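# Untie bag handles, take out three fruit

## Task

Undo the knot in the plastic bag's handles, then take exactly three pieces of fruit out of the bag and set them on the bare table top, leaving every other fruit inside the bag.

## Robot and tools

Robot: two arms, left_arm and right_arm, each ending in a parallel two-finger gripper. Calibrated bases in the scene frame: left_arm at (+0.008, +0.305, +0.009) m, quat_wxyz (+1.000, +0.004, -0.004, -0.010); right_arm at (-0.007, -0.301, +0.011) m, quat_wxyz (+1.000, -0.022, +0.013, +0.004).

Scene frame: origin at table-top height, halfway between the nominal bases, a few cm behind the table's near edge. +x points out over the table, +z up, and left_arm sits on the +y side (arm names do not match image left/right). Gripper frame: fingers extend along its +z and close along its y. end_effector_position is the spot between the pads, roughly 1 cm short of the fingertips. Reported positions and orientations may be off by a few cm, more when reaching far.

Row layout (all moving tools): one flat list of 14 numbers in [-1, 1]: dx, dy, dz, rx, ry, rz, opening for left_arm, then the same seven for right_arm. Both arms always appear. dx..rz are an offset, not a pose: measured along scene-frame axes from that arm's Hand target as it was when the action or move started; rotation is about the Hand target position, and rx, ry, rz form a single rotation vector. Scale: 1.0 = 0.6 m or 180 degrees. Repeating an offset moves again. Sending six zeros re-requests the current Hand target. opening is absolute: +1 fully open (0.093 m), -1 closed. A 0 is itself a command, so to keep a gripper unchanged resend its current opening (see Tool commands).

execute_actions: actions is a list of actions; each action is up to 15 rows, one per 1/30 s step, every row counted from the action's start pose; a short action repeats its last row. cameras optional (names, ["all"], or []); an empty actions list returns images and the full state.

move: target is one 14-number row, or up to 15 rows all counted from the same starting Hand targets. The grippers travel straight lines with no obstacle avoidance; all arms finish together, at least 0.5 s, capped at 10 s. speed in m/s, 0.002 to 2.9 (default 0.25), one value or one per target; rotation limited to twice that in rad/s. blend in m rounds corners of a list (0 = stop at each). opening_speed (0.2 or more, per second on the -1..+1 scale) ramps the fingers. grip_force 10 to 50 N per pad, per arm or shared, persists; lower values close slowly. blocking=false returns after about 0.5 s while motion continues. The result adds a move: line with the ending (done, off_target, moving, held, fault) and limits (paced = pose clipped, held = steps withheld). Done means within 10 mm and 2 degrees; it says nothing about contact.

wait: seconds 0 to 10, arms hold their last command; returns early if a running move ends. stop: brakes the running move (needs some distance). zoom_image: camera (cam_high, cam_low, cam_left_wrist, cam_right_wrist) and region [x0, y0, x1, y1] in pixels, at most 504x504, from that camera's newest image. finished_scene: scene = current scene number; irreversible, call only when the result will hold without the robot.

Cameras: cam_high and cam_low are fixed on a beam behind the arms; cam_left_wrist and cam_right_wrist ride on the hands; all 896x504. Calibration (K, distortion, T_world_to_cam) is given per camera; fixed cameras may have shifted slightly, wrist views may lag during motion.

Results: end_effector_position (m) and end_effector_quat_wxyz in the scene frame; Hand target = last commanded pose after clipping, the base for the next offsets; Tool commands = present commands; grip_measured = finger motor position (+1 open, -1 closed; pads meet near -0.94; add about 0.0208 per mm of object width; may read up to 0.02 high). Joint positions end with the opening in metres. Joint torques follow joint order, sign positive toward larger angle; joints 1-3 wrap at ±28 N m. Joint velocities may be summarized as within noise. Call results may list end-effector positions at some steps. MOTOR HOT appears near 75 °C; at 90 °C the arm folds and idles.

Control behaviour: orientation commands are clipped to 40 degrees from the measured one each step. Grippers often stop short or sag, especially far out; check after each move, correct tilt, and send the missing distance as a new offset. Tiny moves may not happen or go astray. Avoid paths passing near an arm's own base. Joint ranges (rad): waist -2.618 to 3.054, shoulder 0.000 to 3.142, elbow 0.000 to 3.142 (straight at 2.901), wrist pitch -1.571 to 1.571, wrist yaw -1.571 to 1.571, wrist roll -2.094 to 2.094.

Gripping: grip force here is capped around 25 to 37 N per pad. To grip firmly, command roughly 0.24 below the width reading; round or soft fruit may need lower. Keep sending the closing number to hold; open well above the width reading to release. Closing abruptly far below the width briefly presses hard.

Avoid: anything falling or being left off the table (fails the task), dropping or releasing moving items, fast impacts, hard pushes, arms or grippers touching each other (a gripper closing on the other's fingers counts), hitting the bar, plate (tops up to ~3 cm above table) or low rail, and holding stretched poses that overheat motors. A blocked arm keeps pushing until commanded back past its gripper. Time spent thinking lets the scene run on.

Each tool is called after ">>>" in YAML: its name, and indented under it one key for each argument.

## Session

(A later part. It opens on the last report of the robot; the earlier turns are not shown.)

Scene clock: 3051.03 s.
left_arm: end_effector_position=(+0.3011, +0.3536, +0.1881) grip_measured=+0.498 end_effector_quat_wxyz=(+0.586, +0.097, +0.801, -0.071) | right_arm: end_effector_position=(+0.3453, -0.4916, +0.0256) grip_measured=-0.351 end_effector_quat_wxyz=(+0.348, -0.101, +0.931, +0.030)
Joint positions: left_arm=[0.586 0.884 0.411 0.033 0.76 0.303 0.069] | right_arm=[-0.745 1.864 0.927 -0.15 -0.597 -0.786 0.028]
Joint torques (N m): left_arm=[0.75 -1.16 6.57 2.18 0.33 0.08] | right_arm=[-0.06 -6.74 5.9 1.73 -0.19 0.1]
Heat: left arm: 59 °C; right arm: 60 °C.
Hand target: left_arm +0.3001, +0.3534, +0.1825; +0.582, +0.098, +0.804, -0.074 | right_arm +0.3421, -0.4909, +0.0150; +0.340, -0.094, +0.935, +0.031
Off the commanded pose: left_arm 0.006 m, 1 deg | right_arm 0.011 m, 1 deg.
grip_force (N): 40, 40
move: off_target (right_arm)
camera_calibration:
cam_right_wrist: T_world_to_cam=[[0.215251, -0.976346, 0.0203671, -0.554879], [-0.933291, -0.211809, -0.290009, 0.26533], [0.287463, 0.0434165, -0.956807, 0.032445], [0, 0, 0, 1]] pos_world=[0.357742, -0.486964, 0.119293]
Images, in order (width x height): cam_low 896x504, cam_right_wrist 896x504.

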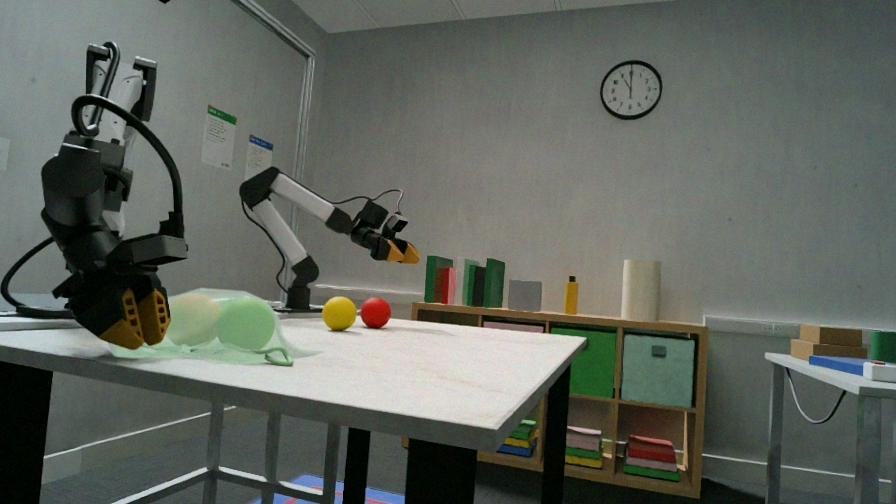

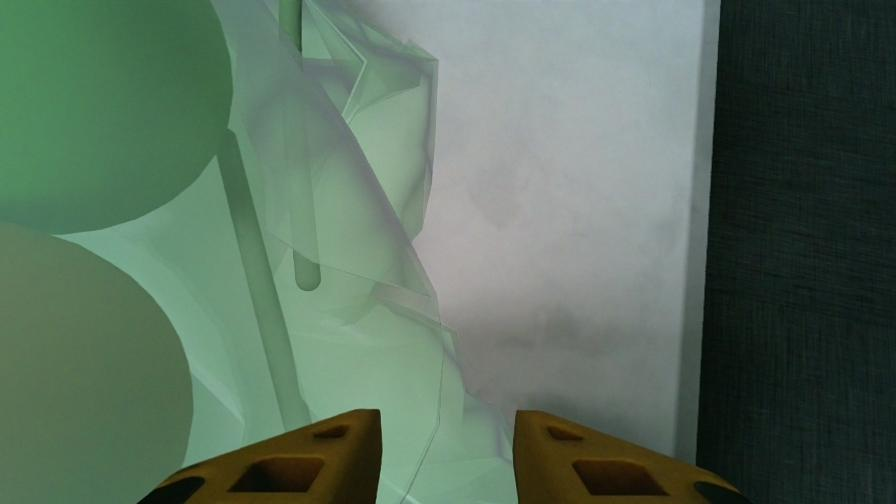

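>>> move:
  target: [0,0,0,0,0,0,0.5, 0,0,-0.008,0,0,0,-0.35]
  speed: 0.06

>>> move:
  target: [0,0,0,0,0,0,0.5, 0,0,0,0,0,0,-1]
  opening_speed: 0.5
  cameras: ["cam_right_wrist","cam_low"]

>>> zoom_image:
  camera: "cam_right_wrist"
  region: [250, 200, 600, 504]

Scene clock: 3072.03 s.
left_arm: end_effector_position=(+0.3011, +0.3536, +0.1881) grip_measured=+0.498 end_effector_quat_wxyz=(+0.586, +0.097, +0.801, -0.071) | right_arm: end_effector_position=(+0.3477, -0.4939, +0.0240) grip_measured=-0.351 end_effector_quat_wxyz=(+0.352, -0.102, +0.930, +0.026)
Joint positions: left_arm=[0.586 0.884 0.411 0.033 0.76 0.303 0.069] | right_arm=[-0.745 1.874 0.927 -0.126 -0.596 -0.785 0.028]
Joint torques (N m): left_arm=[0.68 -1.21 6.54 2.18 0.32 0.1] | right_arm=[0.12 -6.68 5.31 1.71 -0.18 0.06]
Heat: left arm: 59 °C; right arm: 57 °C.
Hand target: left_arm +0.3001, +0.3534, +0.1825; +0.582, +0.098, +0.804, -0.074 | right_arm +0.3420, -0.4909, +0.0102; +0.339, -0.094, +0.935, +0.031
Off the commanded pose: left_arm 0.006 m, 1 deg | right_arm 0.015 m, 2 deg.
grip_force (N): 40, 40
move: off_target (right_arm)

Scene clock: 3073.57 s.
left_arm: end_effector_position=(+0.3011, +0.3536, +0.1881) grip_measured=+0.498 end_effector_quat_wxyz=(+0.586, +0.097, +0.801, -0.071) | right_arm: end_effector_position=(+0.3468, -0.4932, +0.0228) grip_measured=-0.987 end_effector_quat_wxyz=(+0.352, -0.102, +0.930, +0.026)
Joint positions: left_arm=[0.586 0.884 0.411 0.033 0.76 0.303 0.069] | right_arm=[-0.745 1.874 0.92 -0.121 -0.596 -0.784 0]
Joint torques (N m): left_arm=[0.75 -1.11 6.57 2.18 0.32 0.1] | right_arm=[0.05 -6.58 5.75 1.66 -0.18 0.04]
Heat: left arm: 59 °C; right arm: 57 °C.
Hand target: left_arm +0.3001, +0.3534, +0.1825; +0.582, +0.098, +0.804, -0.074 | right_arm +0.3421, -0.4910, +0.0102; +0.340, -0.094, +0.935, +0.030
Off the commanded pose: left_arm 0.006 m, 1 deg | right_arm 0.014 m, 2 deg.
grip_force (N): 40, 40
move: off_target (right_arm)
camera_calibration:
cam_right_wrist: T_world_to_cam=[[0.213976, -0.976402, 0.0292279, -0.556683], [-0.93102, -0.212904, -0.296436, 0.264468], [0.295663, 0.0362183, -0.954605, 0.0229633], [0, 0, 0, 1]] pos_world=[0.358552, -0.488072, 0.116589]
Images, in order (width x height): cam_low 896x504, cam_right_wrist 896x504.

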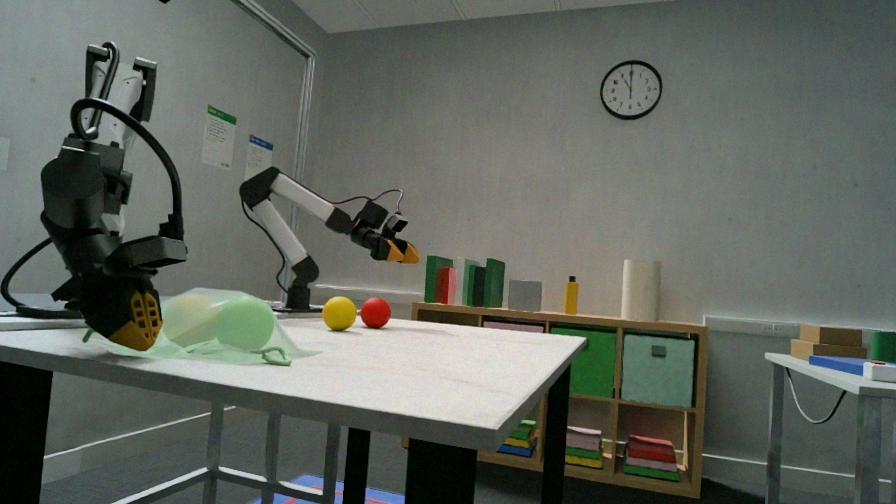

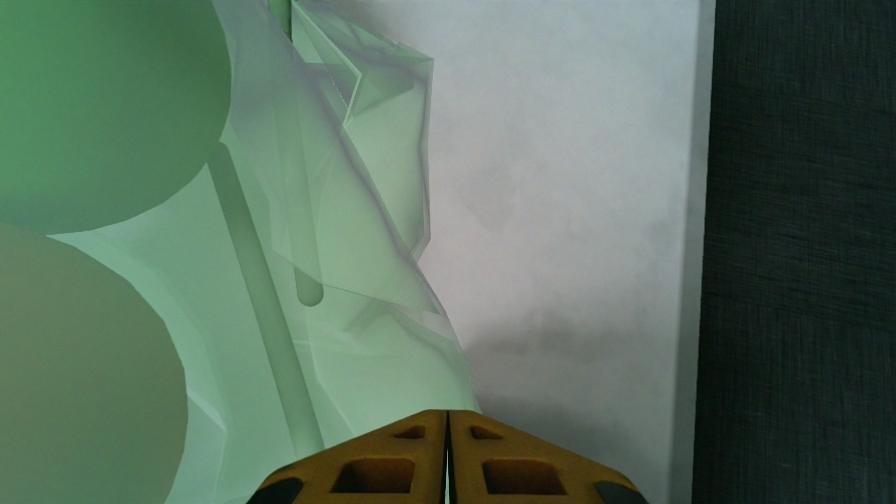

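Scaled by 1.440 from the camera's 896x504 image, which has a finer 1280x720 frame.

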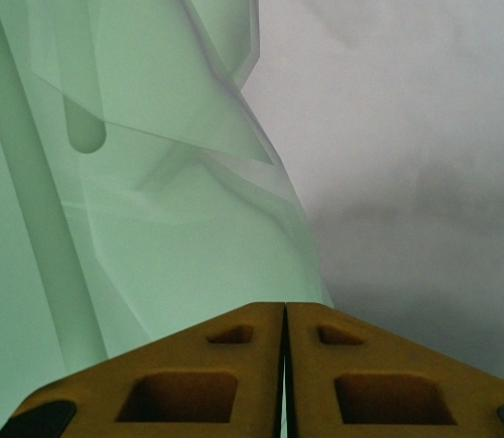

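>>> move:
  target: [0,0,0,0,0,0,0.5, -0.01,0.02,0.11,0,0,0,-1]
  speed: 0.06
  cameras: ["cam_right_wrist","cam_low","cam_high"]

>>> zoom_image:
  camera: "cam_right_wrist"
  region: [250, 200, 600, 504]

>>> zoom_image:
  camera: "cam_low"
  region: [100, 230, 300, 370]

Scene clock: 3084.17 s.
left_arm: end_effector_position=(+0.3011, +0.3536, +0.1881) grip_measured=+0.498 end_effector_quat_wxyz=(+0.586, +0.097, +0.801, -0.071) | right_arm: end_effector_position=(+0.3301, -0.4732, +0.0603) grip_measured=-0.987 end_effector_quat_wxyz=(+0.331, -0.092, +0.938, +0.048)
Joint positions: left_arm=[0.586 0.884 0.411 0.033 0.76 0.303 0.069] | right_arm=[-0.738 1.723 0.942 -0.355 -0.593 -0.778 0]
Joint torques (N m): left_arm=[0.66 -1.26 6.61 2.17 0.32 0.06] | right_arm=[0.14 -10.09 10.93 1.28 -0.19 0.06]
Heat: left arm: 59 °C; right arm: 56 °C.
Hand target: left_arm +0.3001, +0.3534, +0.1825; +0.582, +0.098, +0.804, -0.074 | right_arm +0.3360, -0.4790, +0.0762; +0.339, -0.094, +0.935, +0.030
Off the commanded pose: left_arm 0.006 m, 1 deg | right_arm 0.018 m, 2 deg.
grip_force (N): 40, 40
move: off_target (right_arm)
camera_calibration:
cam_right_wrist: T_world_to_cam=[[0.21117, -0.977185, -0.0227291, -0.530905], [-0.945285, -0.198249, -0.2591, 0.273663], [0.248682, 0.0761994, -0.965583, 0.0981519], [0, 0, 0, 1]] pos_world=[0.346392, -0.472018, 0.153613]
Images, in order (width x height): cam_high 896x504, cam_low 896x504, cam_right_wrist 896x504.

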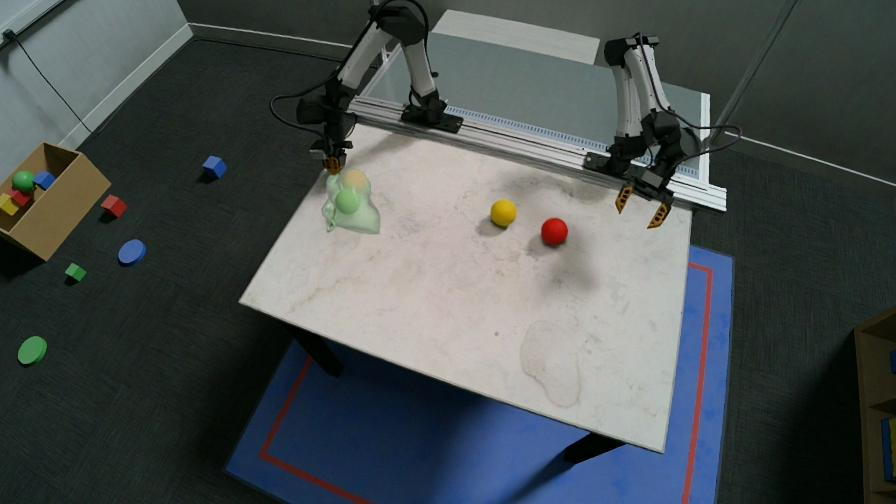

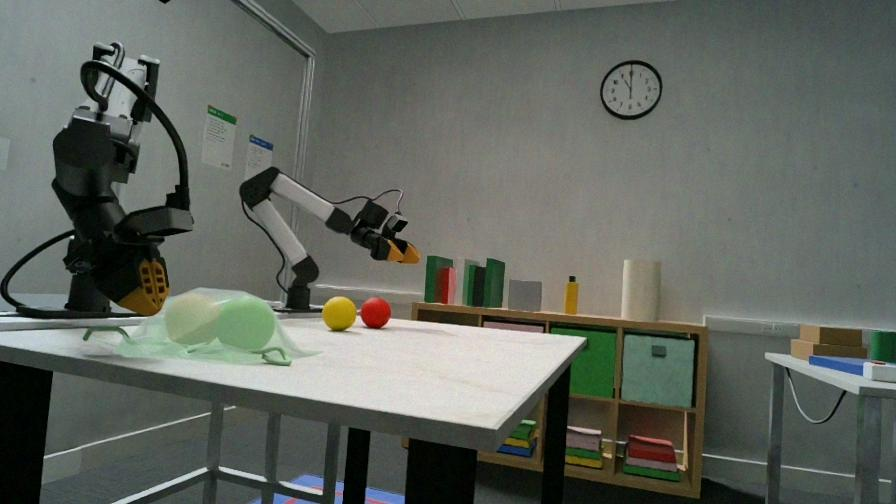

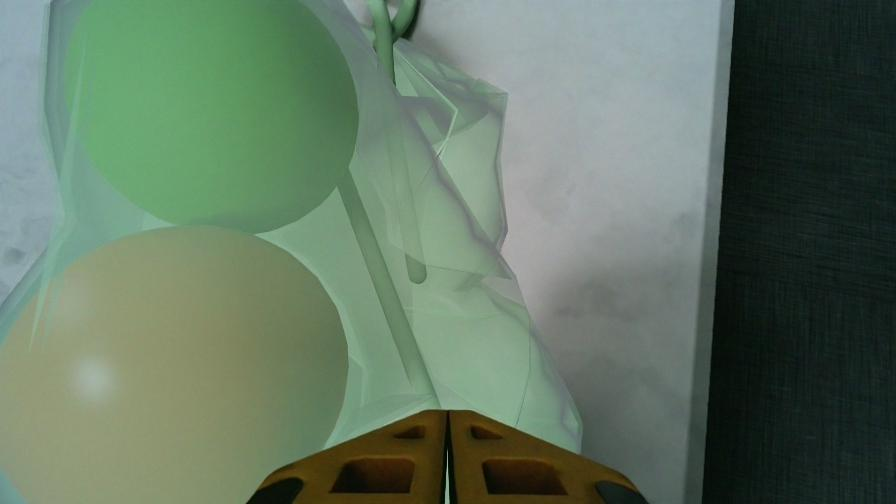

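Scaled by 1.440 from the camera's 896x504 image, which has a finer 1280x720 frame.

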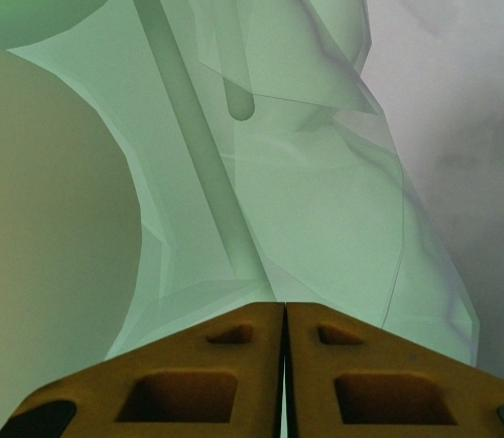

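Scaled by 2.520 from the camera's 896x504 image, which has a finer 1280x720 frame.

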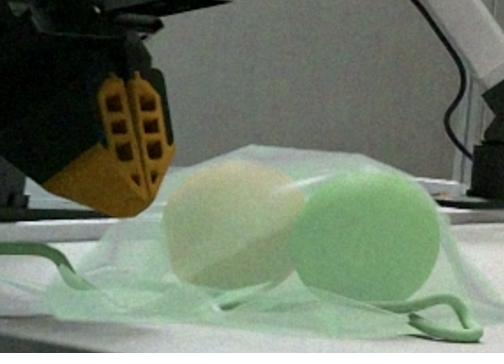

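>>> move:
  target: [0,0,0,0,0,0,0.5, -0.01,0.0,0.06,0,0,0,-1]
  speed: 0.08
  cameras: ["cam_right_wrist","cam_low"]

>>> zoom_image:
  camera: "cam_right_wrist"
  region: [350, 200, 650, 460]

>>> zoom_image:
  camera: "cam_low"
  region: [60, 230, 260, 370]

Scene clock: 3095.33 s.
left_arm: end_effector_position=(+0.3011, +0.3536, +0.1881) grip_measured=+0.498 end_effector_quat_wxyz=(+0.586, +0.097, +0.801, -0.071) | right_arm: end_effector_position=(+0.3275, -0.4706, +0.0956) grip_measured=-0.987 end_effector_quat_wxyz=(+0.329, -0.091, +0.939, +0.049)
Joint positions: left_arm=[0.586 0.884 0.411 0.033 0.76 0.303 0.069] | right_arm=[-0.743 1.651 1.02 -0.515 -0.593 -0.783 0]
Joint torques (N m): left_arm=[0.73 -1.16 6.53 2.18 0.32 0.09] | right_arm=[-1.14 -9.51 11.63 1.19 -0.29 -0.09]
Heat: left arm: 59 °C; right arm: 57 °C.
Hand target: left_arm +0.3001, +0.3534, +0.1825; +0.582, +0.098, +0.804, -0.074 | right_arm +0.3301, -0.4790, +0.1123; +0.340, -0.094, +0.935, +0.030
Off the commanded pose: left_arm 0.006 m, 1 deg | right_arm 0.019 m, 3 deg.
grip_force (N): 40, 40
move: off_target (right_arm)
camera_calibration:
cam_right_wrist: T_world_to_cam=[[0.210219, -0.977277, -0.0271613, -0.526311], [-0.947031, -0.196657, -0.253885, 0.281683], [0.242774, 0.0790941, -0.966853, 0.136005], [0, 0, 0, 1]] pos_world=[0.344385, -0.469714, 0.188717]
Images, in order (width x height): cam_low 896x504, cam_right_wrist 896x504.

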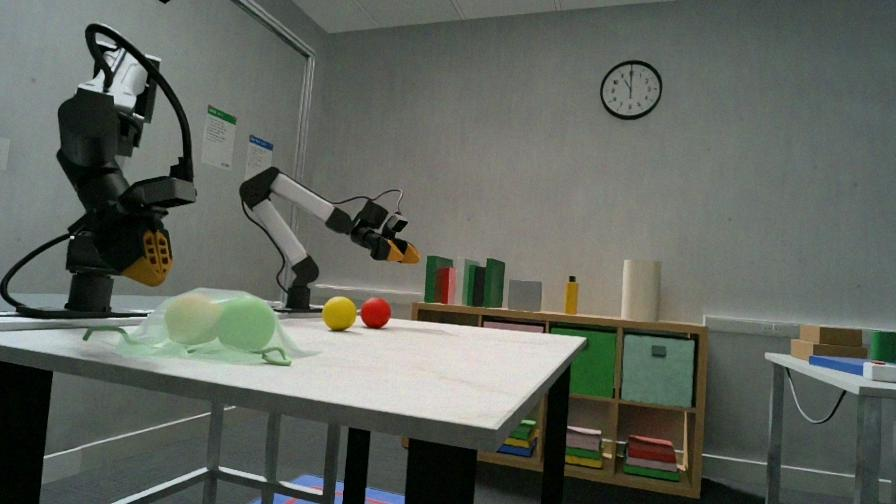

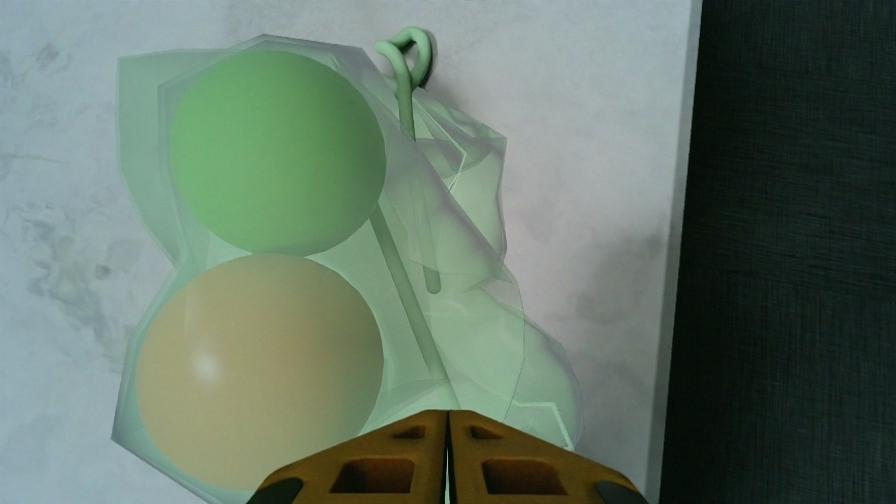

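Scaled by 1.680 from the camera's 896x504 image, which has a finer 1280x720 frame.

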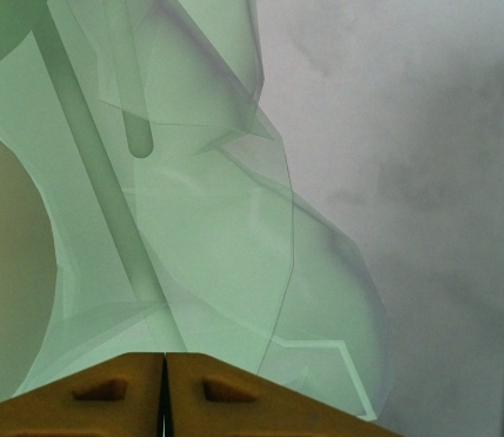

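Scaled by 2.520 from the camera's 896x504 image, which has a finer 1280x720 frame.

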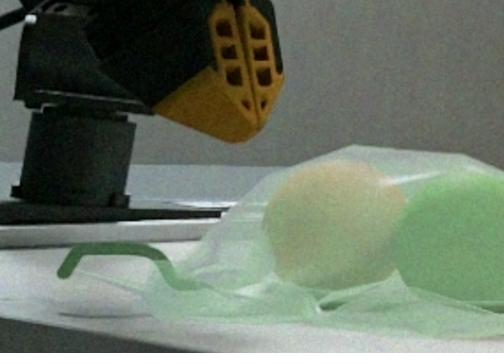

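>>> move:
  target: [0,0,0,0,0,0,0.5, -0.09,-0.02,0.05,0,0,-0.03,-0.3]
  speed: 0.12
  cameras: ["cam_right_wrist","cam_low"]

>>> zoom_image:
  camera: "cam_low"
  region: [60, 230, 260, 370]

Scene clock: 3131.03 s.
left_arm: end_effector_position=(+0.3011, +0.3536, +0.1881) grip_measured=+0.498 end_effector_quat_wxyz=(+0.586, +0.097, +0.801, -0.071) | right_arm: end_effector_position=(+0.2791, -0.4924, +0.1368) grip_measured=-0.301 end_effector_quat_wxyz=(+0.336, -0.049, +0.941, +0.016)
Joint positions: left_arm=[0.586 0.884 0.411 0.033 0.76 0.303 0.069] | right_arm=[-0.896 1.49 1.02 -0.682 -0.599 -0.845 0.031]
Joint torques (N m): left_arm=[0.66 -1.09 6.57 2.17 0.33 0.08] | right_arm=[-0.92 -8.08 8.77 1.28 -0.46 -0.07]
Heat: left arm: 59 °C; right arm: 59 °C.
Hand target: left_arm +0.3001, +0.3534, +0.1825; +0.582, +0.098, +0.804, -0.074 | right_arm +0.2761, -0.4909, +0.1423; +0.341, -0.050, +0.939, +0.014
Off the commanded pose: left_arm 0.006 m, 1 deg | right_arm 0.006 m, 1 deg.
grip_force (N): 40, 40
move: done
camera_calibration:
cam_right_wrist: T_world_to_cam=[[0.109873, -0.993908, 0.00866498, -0.521378], [-0.958995, -0.108297, -0.261916, 0.289989], [0.261258, 0.0204679, -0.965052, 0.155064], [0, 0, 0, 1]] pos_world=[0.294871, -0.48997, 0.230115]
Images, in order (width x height): cam_low 896x504, cam_right_wrist 896x504.

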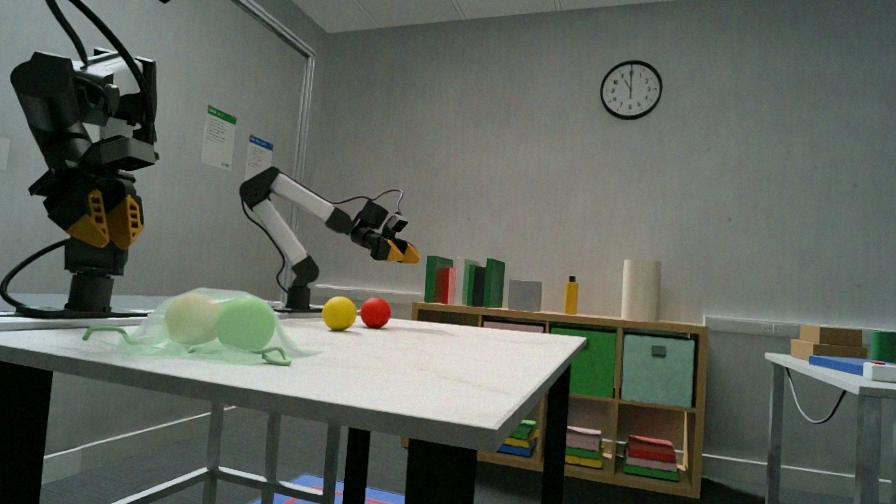

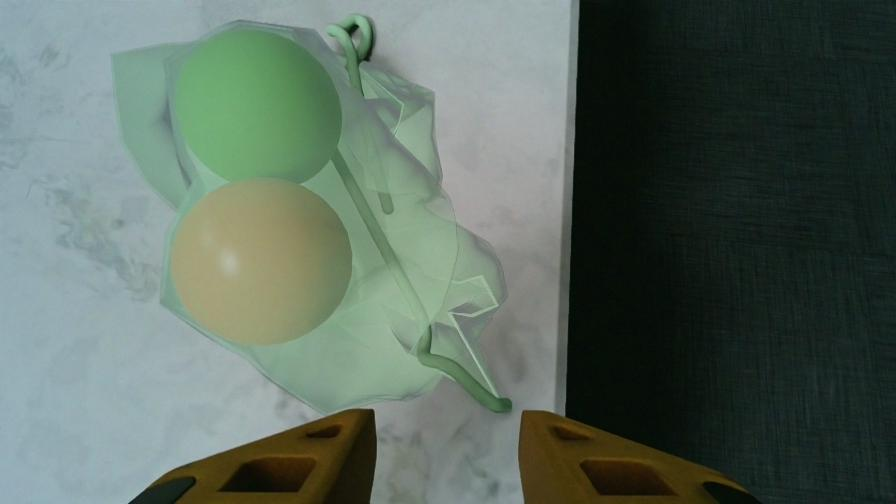

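Scaled by 2.520 from the camera's 896x504 image, which has a finer 1280x720 frame.

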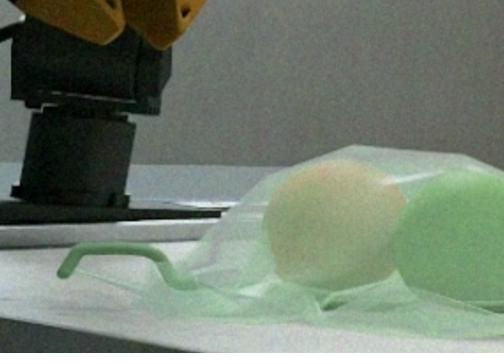

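>>> move:
  target: [0,0,0,0,0,0,0.5, 0.028,-0.0135,-0.13,0,0,0.13,-0.2]
  speed: 0.1
  cameras: ["cam_right_wrist","cam_low"]

Scene clock: 3156.93 s.
left_arm: end_effector_position=(+0.3011, +0.3536, +0.1881) grip_measured=+0.498 end_effector_quat_wxyz=(+0.586, +0.097, +0.801, -0.071) | right_arm: end_effector_position=(+0.2901, -0.4928, +0.0610) grip_measured=-0.201 end_effector_quat_wxyz=(+0.325, -0.240, +0.911, +0.083)
Joint positions: left_arm=[0.586 0.884 0.411 0.033 0.76 0.303 0.069] | right_arm=[-0.909 1.838 1.104 -0.718 -0.721 -1.362 0.036]
Joint torques (N m): left_arm=[0.7 -1.17 6.61 2.19 0.33 0.08] | right_arm=[-0.95 -6.76 10.71 0.57 -0.59 -0.11]
Heat: left arm: 59 °C; right arm: 59 °C.
Hand target: left_arm +0.3001, +0.3534, +0.1825; +0.582, +0.098, +0.804, -0.074 | right_arm +0.2929, -0.4992, +0.0643; +0.331, -0.240, +0.909, +0.083
Off the commanded pose: left_arm 0.006 m, 1 deg | right_arm 0.008 m, 1 deg.
grip_force (N): 40, 40
move: done
camera_calibration:
cam_right_wrist: T_world_to_cam=[[0.498043, -0.86709, 0.0104511, -0.572622], [-0.835588, -0.483101, -0.261547, 0.0600945], [0.231834, 0.121529, -0.965134, 0.137405], [0, 0, 0, 1]] pos_world=[0.303549, -0.484181, 0.154316]
Images, in order (width x height): cam_low 896x504, cam_right_wrist 896x504.

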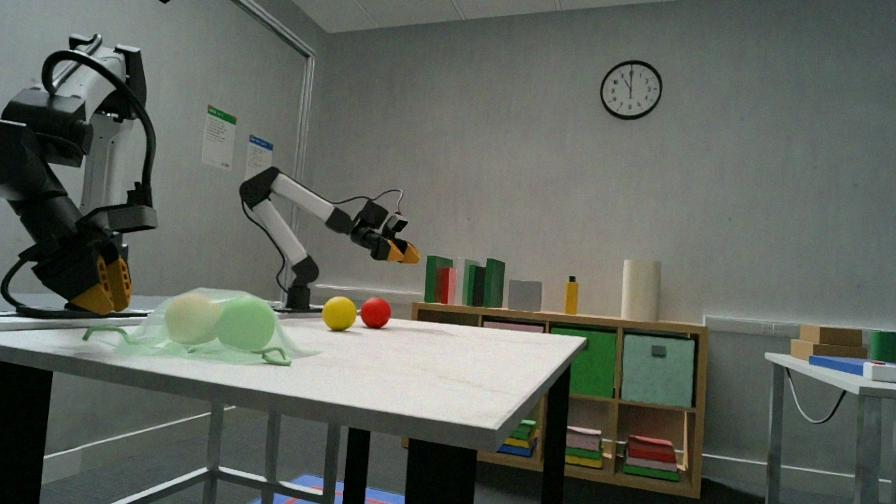

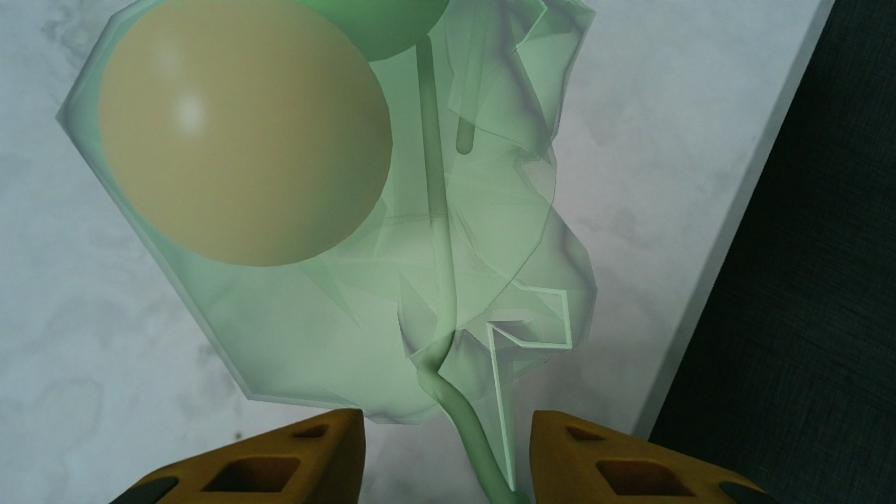

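>>> move:
  target: [0,0,0,0,0,0,0.5, 0,0,-0.083,0,0,0,-0.2]
  speed: 0.08
  cameras: ["cam_right_wrist"]

Scene clock: 3164.50 s.
left_arm: end_effector_position=(+0.3011, +0.3536, +0.1881) grip_measured=+0.498 end_effector_quat_wxyz=(+0.586, +0.097, +0.801, -0.071) | right_arm: end_effector_position=(+0.2933, -0.4999, +0.0202) grip_measured=-0.201 end_effector_quat_wxyz=(+0.327, -0.242, +0.910, +0.080)
Joint positions: left_arm=[0.586 0.884 0.411 0.033 0.76 0.303 0.069] | right_arm=[-0.909 1.942 1.054 -0.555 -0.722 -1.363 0.036]
Joint torques (N m): left_arm=[0.61 -1.14 6.53 2.18 0.32 0.08] | right_arm=[-0.35 -7.32 6.08 0.98 -0.55 0.02]
Heat: left arm: 59 °C; right arm: 59 °C.
Hand target: left_arm +0.3001, +0.3534, +0.1825; +0.582, +0.098, +0.804, -0.074 | right_arm +0.2928, -0.4991, +0.0144; +0.330, -0.240, +0.909, +0.083
Off the commanded pose: left_arm 0.006 m, 1 deg | right_arm 0.006 m, 1 deg.
grip_force (N): 40, 40
move: done
camera_calibration:
cam_right_wrist: T_world_to_cam=[[0.498643, -0.866593, 0.0192828, -0.579993], [-0.833568, -0.485504, -0.263534, 0.0469345], [0.237738, 0.115336, -0.964457, 0.0932786], [0, 0, 0, 1]] pos_world=[0.306157, -0.49059, 0.113516]
Images, in order (width x height): cam_right_wrist 896x504.

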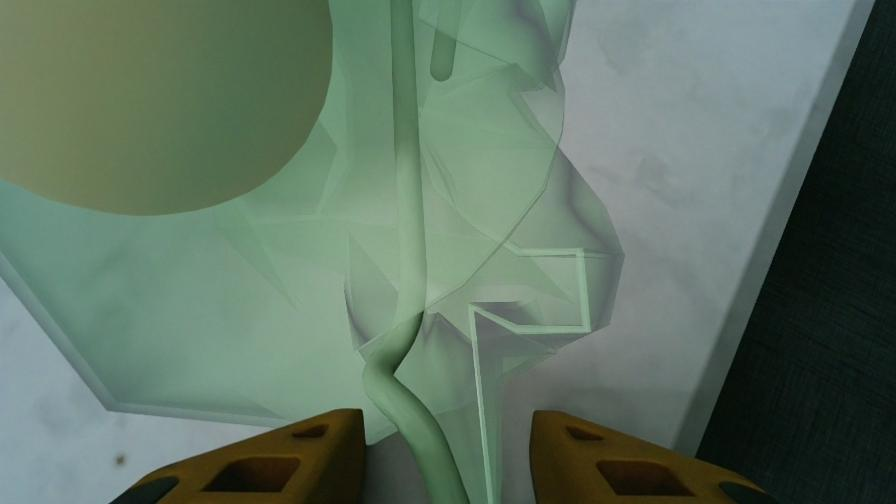

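>>> move:
  target: [0,0,0,0,0,0,0.5, 0,0,0,0,0,0,-1]
  opening_speed: 0.6

>>> move:
  target: [0,0,0,0,0,0,0.5, 0,0.01,0.19,0,0,0,-1]
  speed: 0.08
  cameras: ["cam_right_wrist","cam_low","cam_high"]

>>> zoom_image:
  camera: "cam_low"
  region: [60, 230, 260, 370]

>>> zoom_image:
  camera: "cam_high"
  region: [290, 140, 430, 250]

Scene clock: 3174.47 s.
left_arm: end_effector_position=(+0.3011, +0.3536, +0.1881) grip_measured=+0.498 end_effector_quat_wxyz=(+0.586, +0.097, +0.801, -0.071) | right_arm: end_effector_position=(+0.2935, -0.5001, +0.0202) grip_measured=-0.902 end_effector_quat_wxyz=(+0.327, -0.242, +0.910, +0.079)
Joint positions: left_arm=[0.586 0.884 0.411 0.033 0.76 0.303 0.069] | right_arm=[-0.909 1.942 1.054 -0.554 -0.722 -1.363 0.002]
Joint torques (N m): left_arm=[0.66 -1.13 6.63 2.19 0.32 0.08] | right_arm=[-0.27 -7.21 5.94 0.99 -0.54 -0.01]
Heat: left arm: 59 °C; right arm: 58 °C.
Hand target: left_arm +0.3001, +0.3534, +0.1825; +0.582, +0.098, +0.804, -0.074 | right_arm +0.2929, -0.4992, +0.0144; +0.331, -0.240, +0.909, +0.083
Off the commanded pose: left_arm 0.006 m, 1 deg | right_arm 0.006 m, 1 deg.
grip_force (N): 40, 40
move: done

Scene clock: 3176.63 s.
left_arm: end_effector_position=(+0.3011, +0.3536, +0.1881) grip_measured=+0.498 end_effector_quat_wxyz=(+0.586, +0.097, +0.801, -0.071) | right_arm: end_effector_position=(+0.2897, -0.4882, +0.1115) grip_measured=-0.902 end_effector_quat_wxyz=(+0.318, -0.233, +0.913, +0.101)
Joint positions: left_arm=[0.586 0.884 0.411 0.033 0.76 0.303 0.069] | right_arm=[-0.909 1.782 1.252 -0.964 -0.723 -1.363 0.002]
Joint torques (N m): left_arm=[0.68 -1.07 6.6 2.15 0.32 0.08] | right_arm=[-0.7 -10.54 11.04 0.49 -0.5 -0.04]
Heat: left arm: 59 °C; right arm: 58 °C.
Hand target: left_arm +0.3001, +0.3534, +0.1825; +0.582, +0.098, +0.804, -0.074 | right_arm +0.2928, -0.4931, +0.1285; +0.331, -0.240, +0.909, +0.083
Off the commanded pose: left_arm 0.006 m, 1 deg | right_arm 0.018 m, 3 deg.
grip_force (N): 40, 40
move: off_target (right_arm)
camera_calibration:
cam_right_wrist: T_world_to_cam=[[0.496502, -0.867524, -0.0298079, -0.564242], [-0.842538, -0.473372, -0.256998, 0.0814699], [0.208842, 0.152715, -0.965952, 0.207666], [0, 0, 0, 1]] pos_world=[0.30542, -0.482642, 0.204714]
Images, in order (width x height): cam_high 896x504, cam_low 896x504, cam_right_wrist 896x504.

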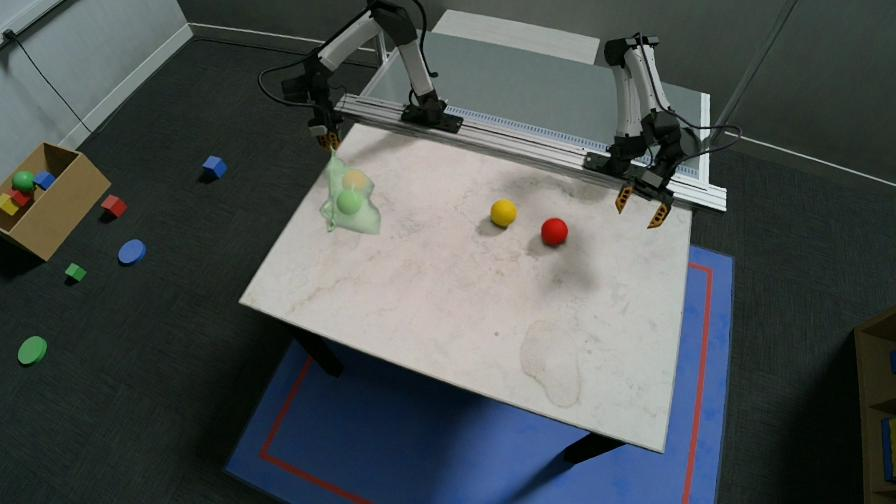

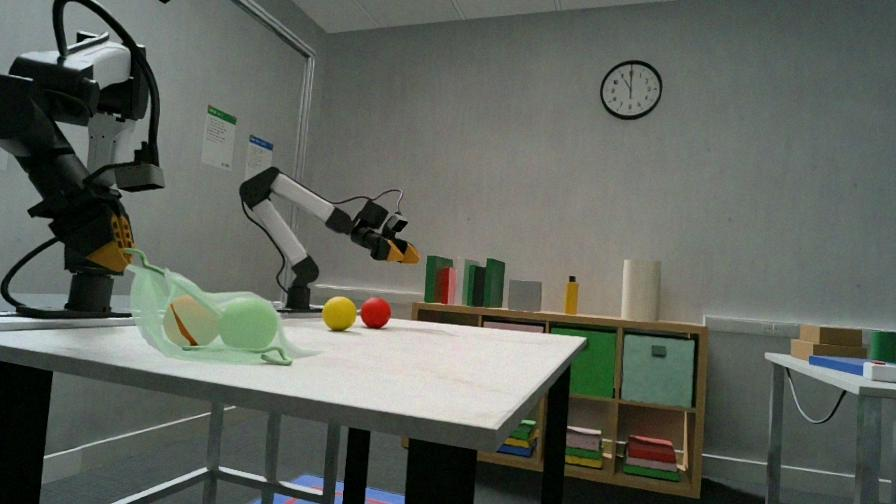

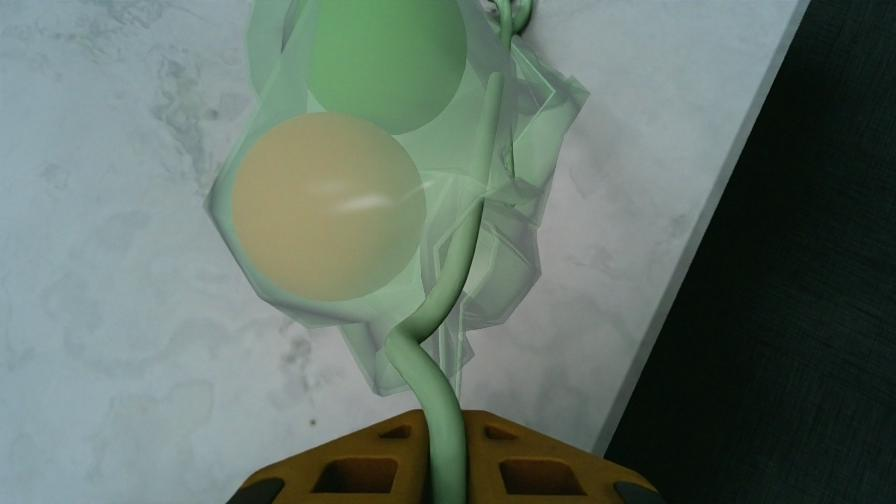

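Scaled by 2.520 from the camera's 896x504 image, which has a finer 1280x720 frame.

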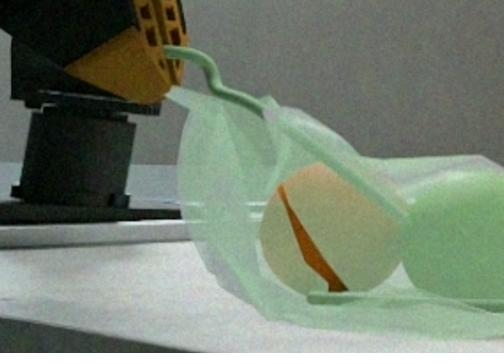

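Scaled by 3.600 from the camera's 896x504 image, which has a finer 1280x720 frame.

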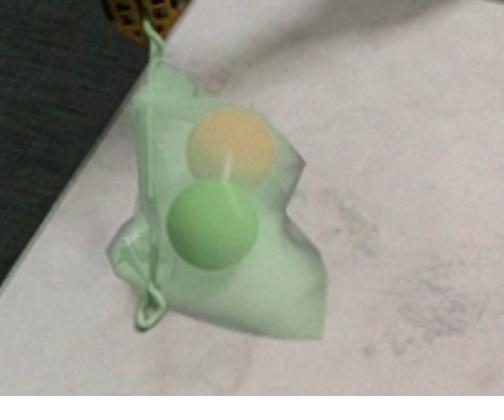

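>>> move:
  target: [0,0,0,0,0,0,0.5, -0.01,0.15,0.03,0,0,-0.1,-1]
  speed: 0.08
  cameras: ["cam_right_wrist","cam_low","cam_high"]

>>> zoom_image:
  camera: "cam_low"
  region: [60, 230, 260, 370]

>>> zoom_image:
  camera: "cam_high"
  region: [290, 140, 430, 250]

Scene clock: 3192.07 s.
left_arm: end_effector_position=(+0.3011, +0.3536, +0.1881) grip_measured=+0.498 end_effector_quat_wxyz=(+0.586, +0.097, +0.801, -0.071) | right_arm: end_effector_position=(+0.2874, -0.4028, +0.1462) grip_measured=-0.902 end_effector_quat_wxyz=(+0.336, -0.095, +0.936, +0.041)
Joint positions: left_arm=[0.586 0.884 0.411 0.033 0.76 0.303 0.069] | right_arm=[-0.651 1.275 0.888 -0.682 -0.55 -0.687 0.002]
Joint torques (N m): left_arm=[0.77 -1.21 6.54 2.18 0.33 0.09] | right_arm=[0.35 -6.08 7.56 1.81 -0.17 0.09]
Heat: left arm: 59 °C; right arm: 60 °C.
Hand target: left_arm +0.3001, +0.3534, +0.1825; +0.582, +0.098, +0.804, -0.074 | right_arm +0.2868, -0.4031, +0.1465; +0.340, -0.094, +0.935, +0.030
Off the commanded pose: left_arm 0.006 m, 1 deg | right_arm 0.001 m, 1 deg.
grip_force (N): 40, 40
move: done
camera_calibration:
cam_right_wrist: T_world_to_cam=[[0.212198, -0.977205, -0.00658602, -0.453844], [-0.942069, -0.202767, -0.267193, 0.267922], [0.259766, 0.0629022, -0.963621, 0.177466], [0, 0, 0, 1]] pos_world=[0.302606, -0.400336, 0.239608]
Images, in order (width x height): cam_high 896x504, cam_low 896x504, cam_right_wrist 896x504.

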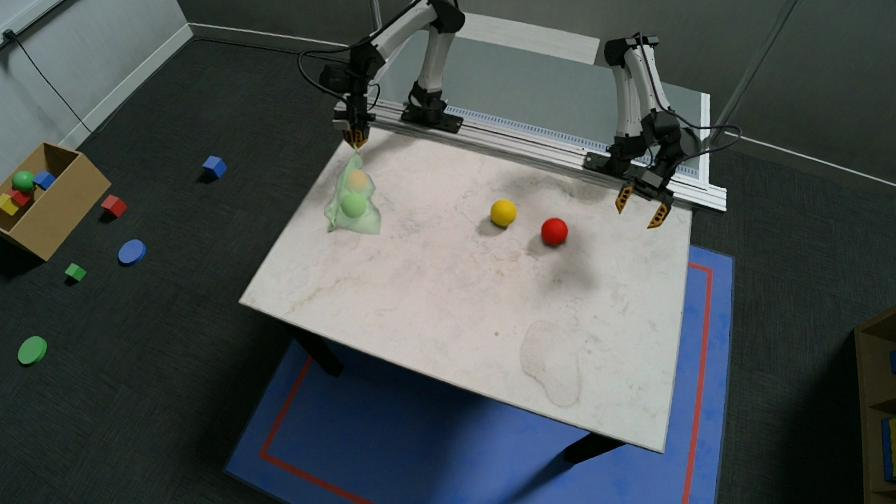

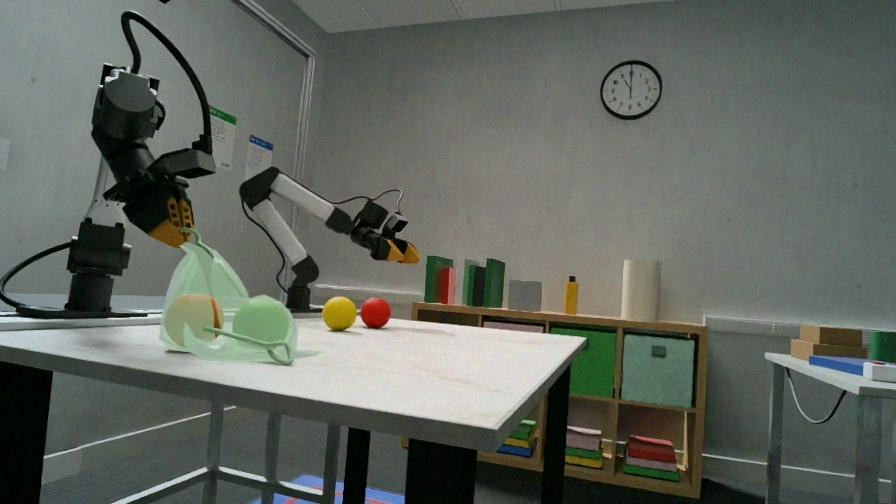

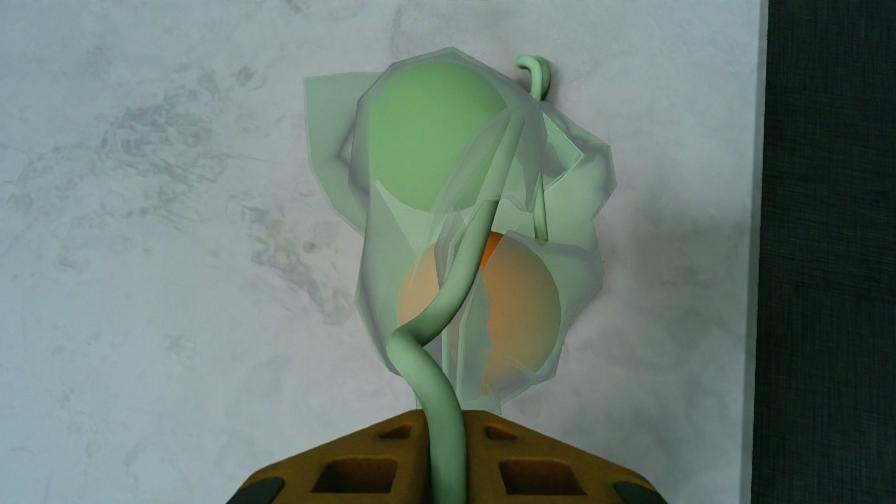

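Scaled by 2.520 from the camera's 896x504 image, which has a finer 1280x720 frame.

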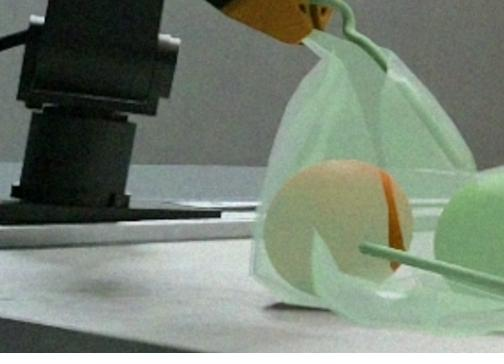

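Scaled by 3.600 from the camera's 896x504 image, which has a finer 1280x720 frame.

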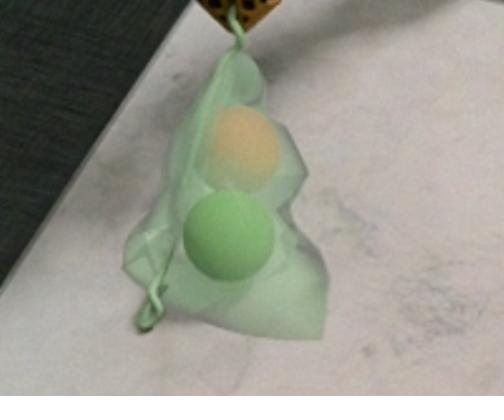

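>>> move:
  target: [0,0,0,0,0,0,0.5, -0.01,0.12,0,0,0,-0.06,-1]
  speed: 0.08
  cameras: ["cam_right_wrist","cam_low","cam_high"]

>>> zoom_image:
  camera: "cam_low"
  region: [100, 220, 320, 370]

>>> zoom_image:
  camera: "cam_high"
  region: [290, 140, 430, 250]

Scene clock: 3206.53 s.
left_arm: end_effector_position=(+0.3011, +0.3536, +0.1881) grip_measured=+0.498 end_effector_quat_wxyz=(+0.586, +0.097, +0.801, -0.071) | right_arm: end_effector_position=(+0.2814, -0.3302, +0.1472) grip_measured=-0.902 end_effector_quat_wxyz=(+0.335, -0.009, +0.942, +0.005)
Joint positions: left_arm=[0.586 0.884 0.411 0.033 0.76 0.303 0.069] | right_arm=[-0.251 1.017 0.733 -0.6 -0.205 -0.173 0.002]
Joint torques (N m): left_arm=[0.68 -1.13 6.57 2.17 0.33 0.08] | right_arm=[0.21 -3.75 7.92 2.18 0.07 0.07]
Heat: left arm: 59 °C; right arm: 59 °C.
Hand target: left_arm +0.3001, +0.3534, +0.1825; +0.582, +0.098, +0.804, -0.074 | right_arm +0.2808, -0.3311, +0.1464; +0.341, -0.006, +0.940, -0.002
Off the commanded pose: left_arm 0.006 m, 1 deg | right_arm 0.001 m, 1 deg.
grip_force (N): 40, 40
move: done
camera_calibration:
cam_right_wrist: T_world_to_cam=[[0.0278397, -0.999609, 0.0027877, -0.338517], [-0.965145, -0.0276057, -0.260255, 0.34055], [0.26023, 0.00455489, -0.965536, 0.156227], [0, 0, 0, 1]] pos_world=[0.29745, -0.329695, 0.240416]
Images, in order (width x height): cam_high 896x504, cam_low 896x504, cam_right_wrist 896x504.

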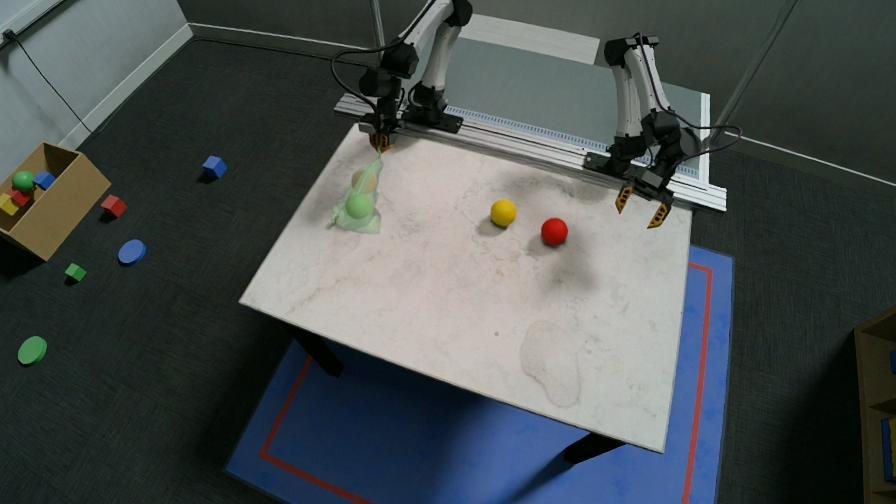

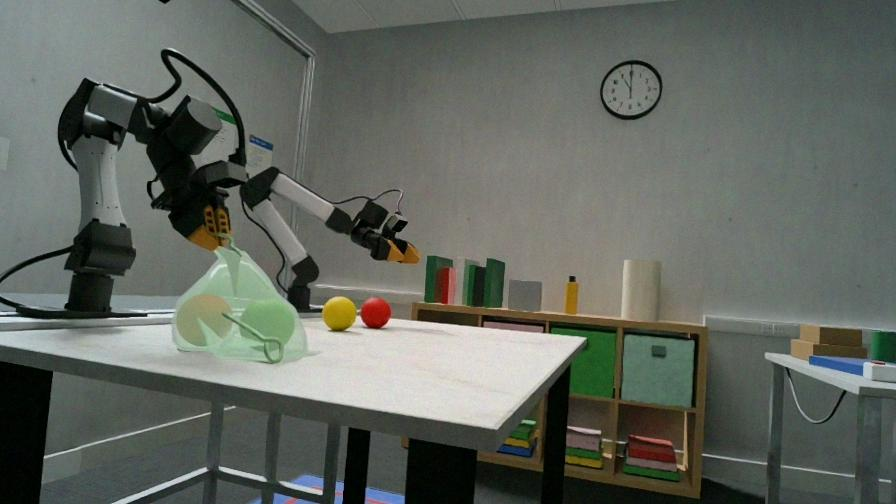

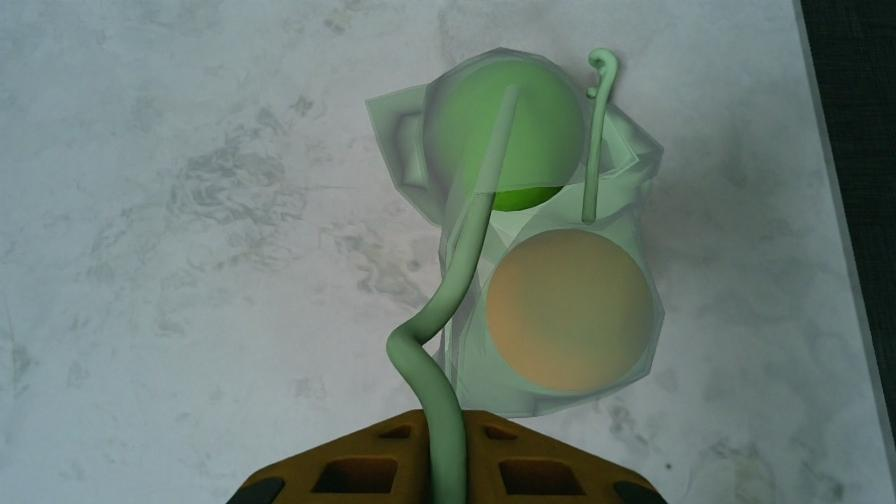

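Scaled by 2.291 from the camera's 896x504 image, which has a finer 1280x720 frame.

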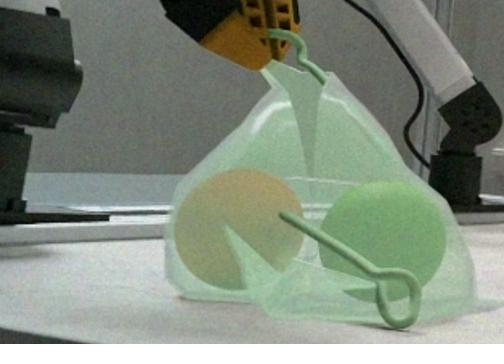

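Scaled by 3.600 from the camera's 896x504 image, which has a finer 1280x720 frame.

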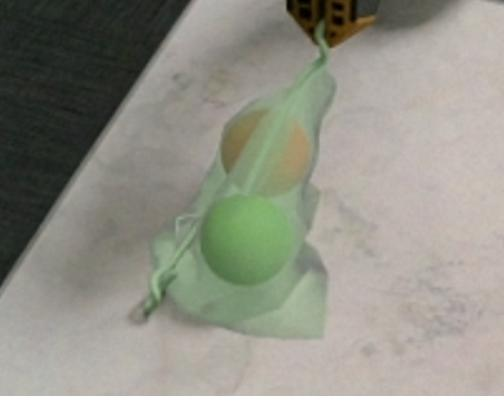

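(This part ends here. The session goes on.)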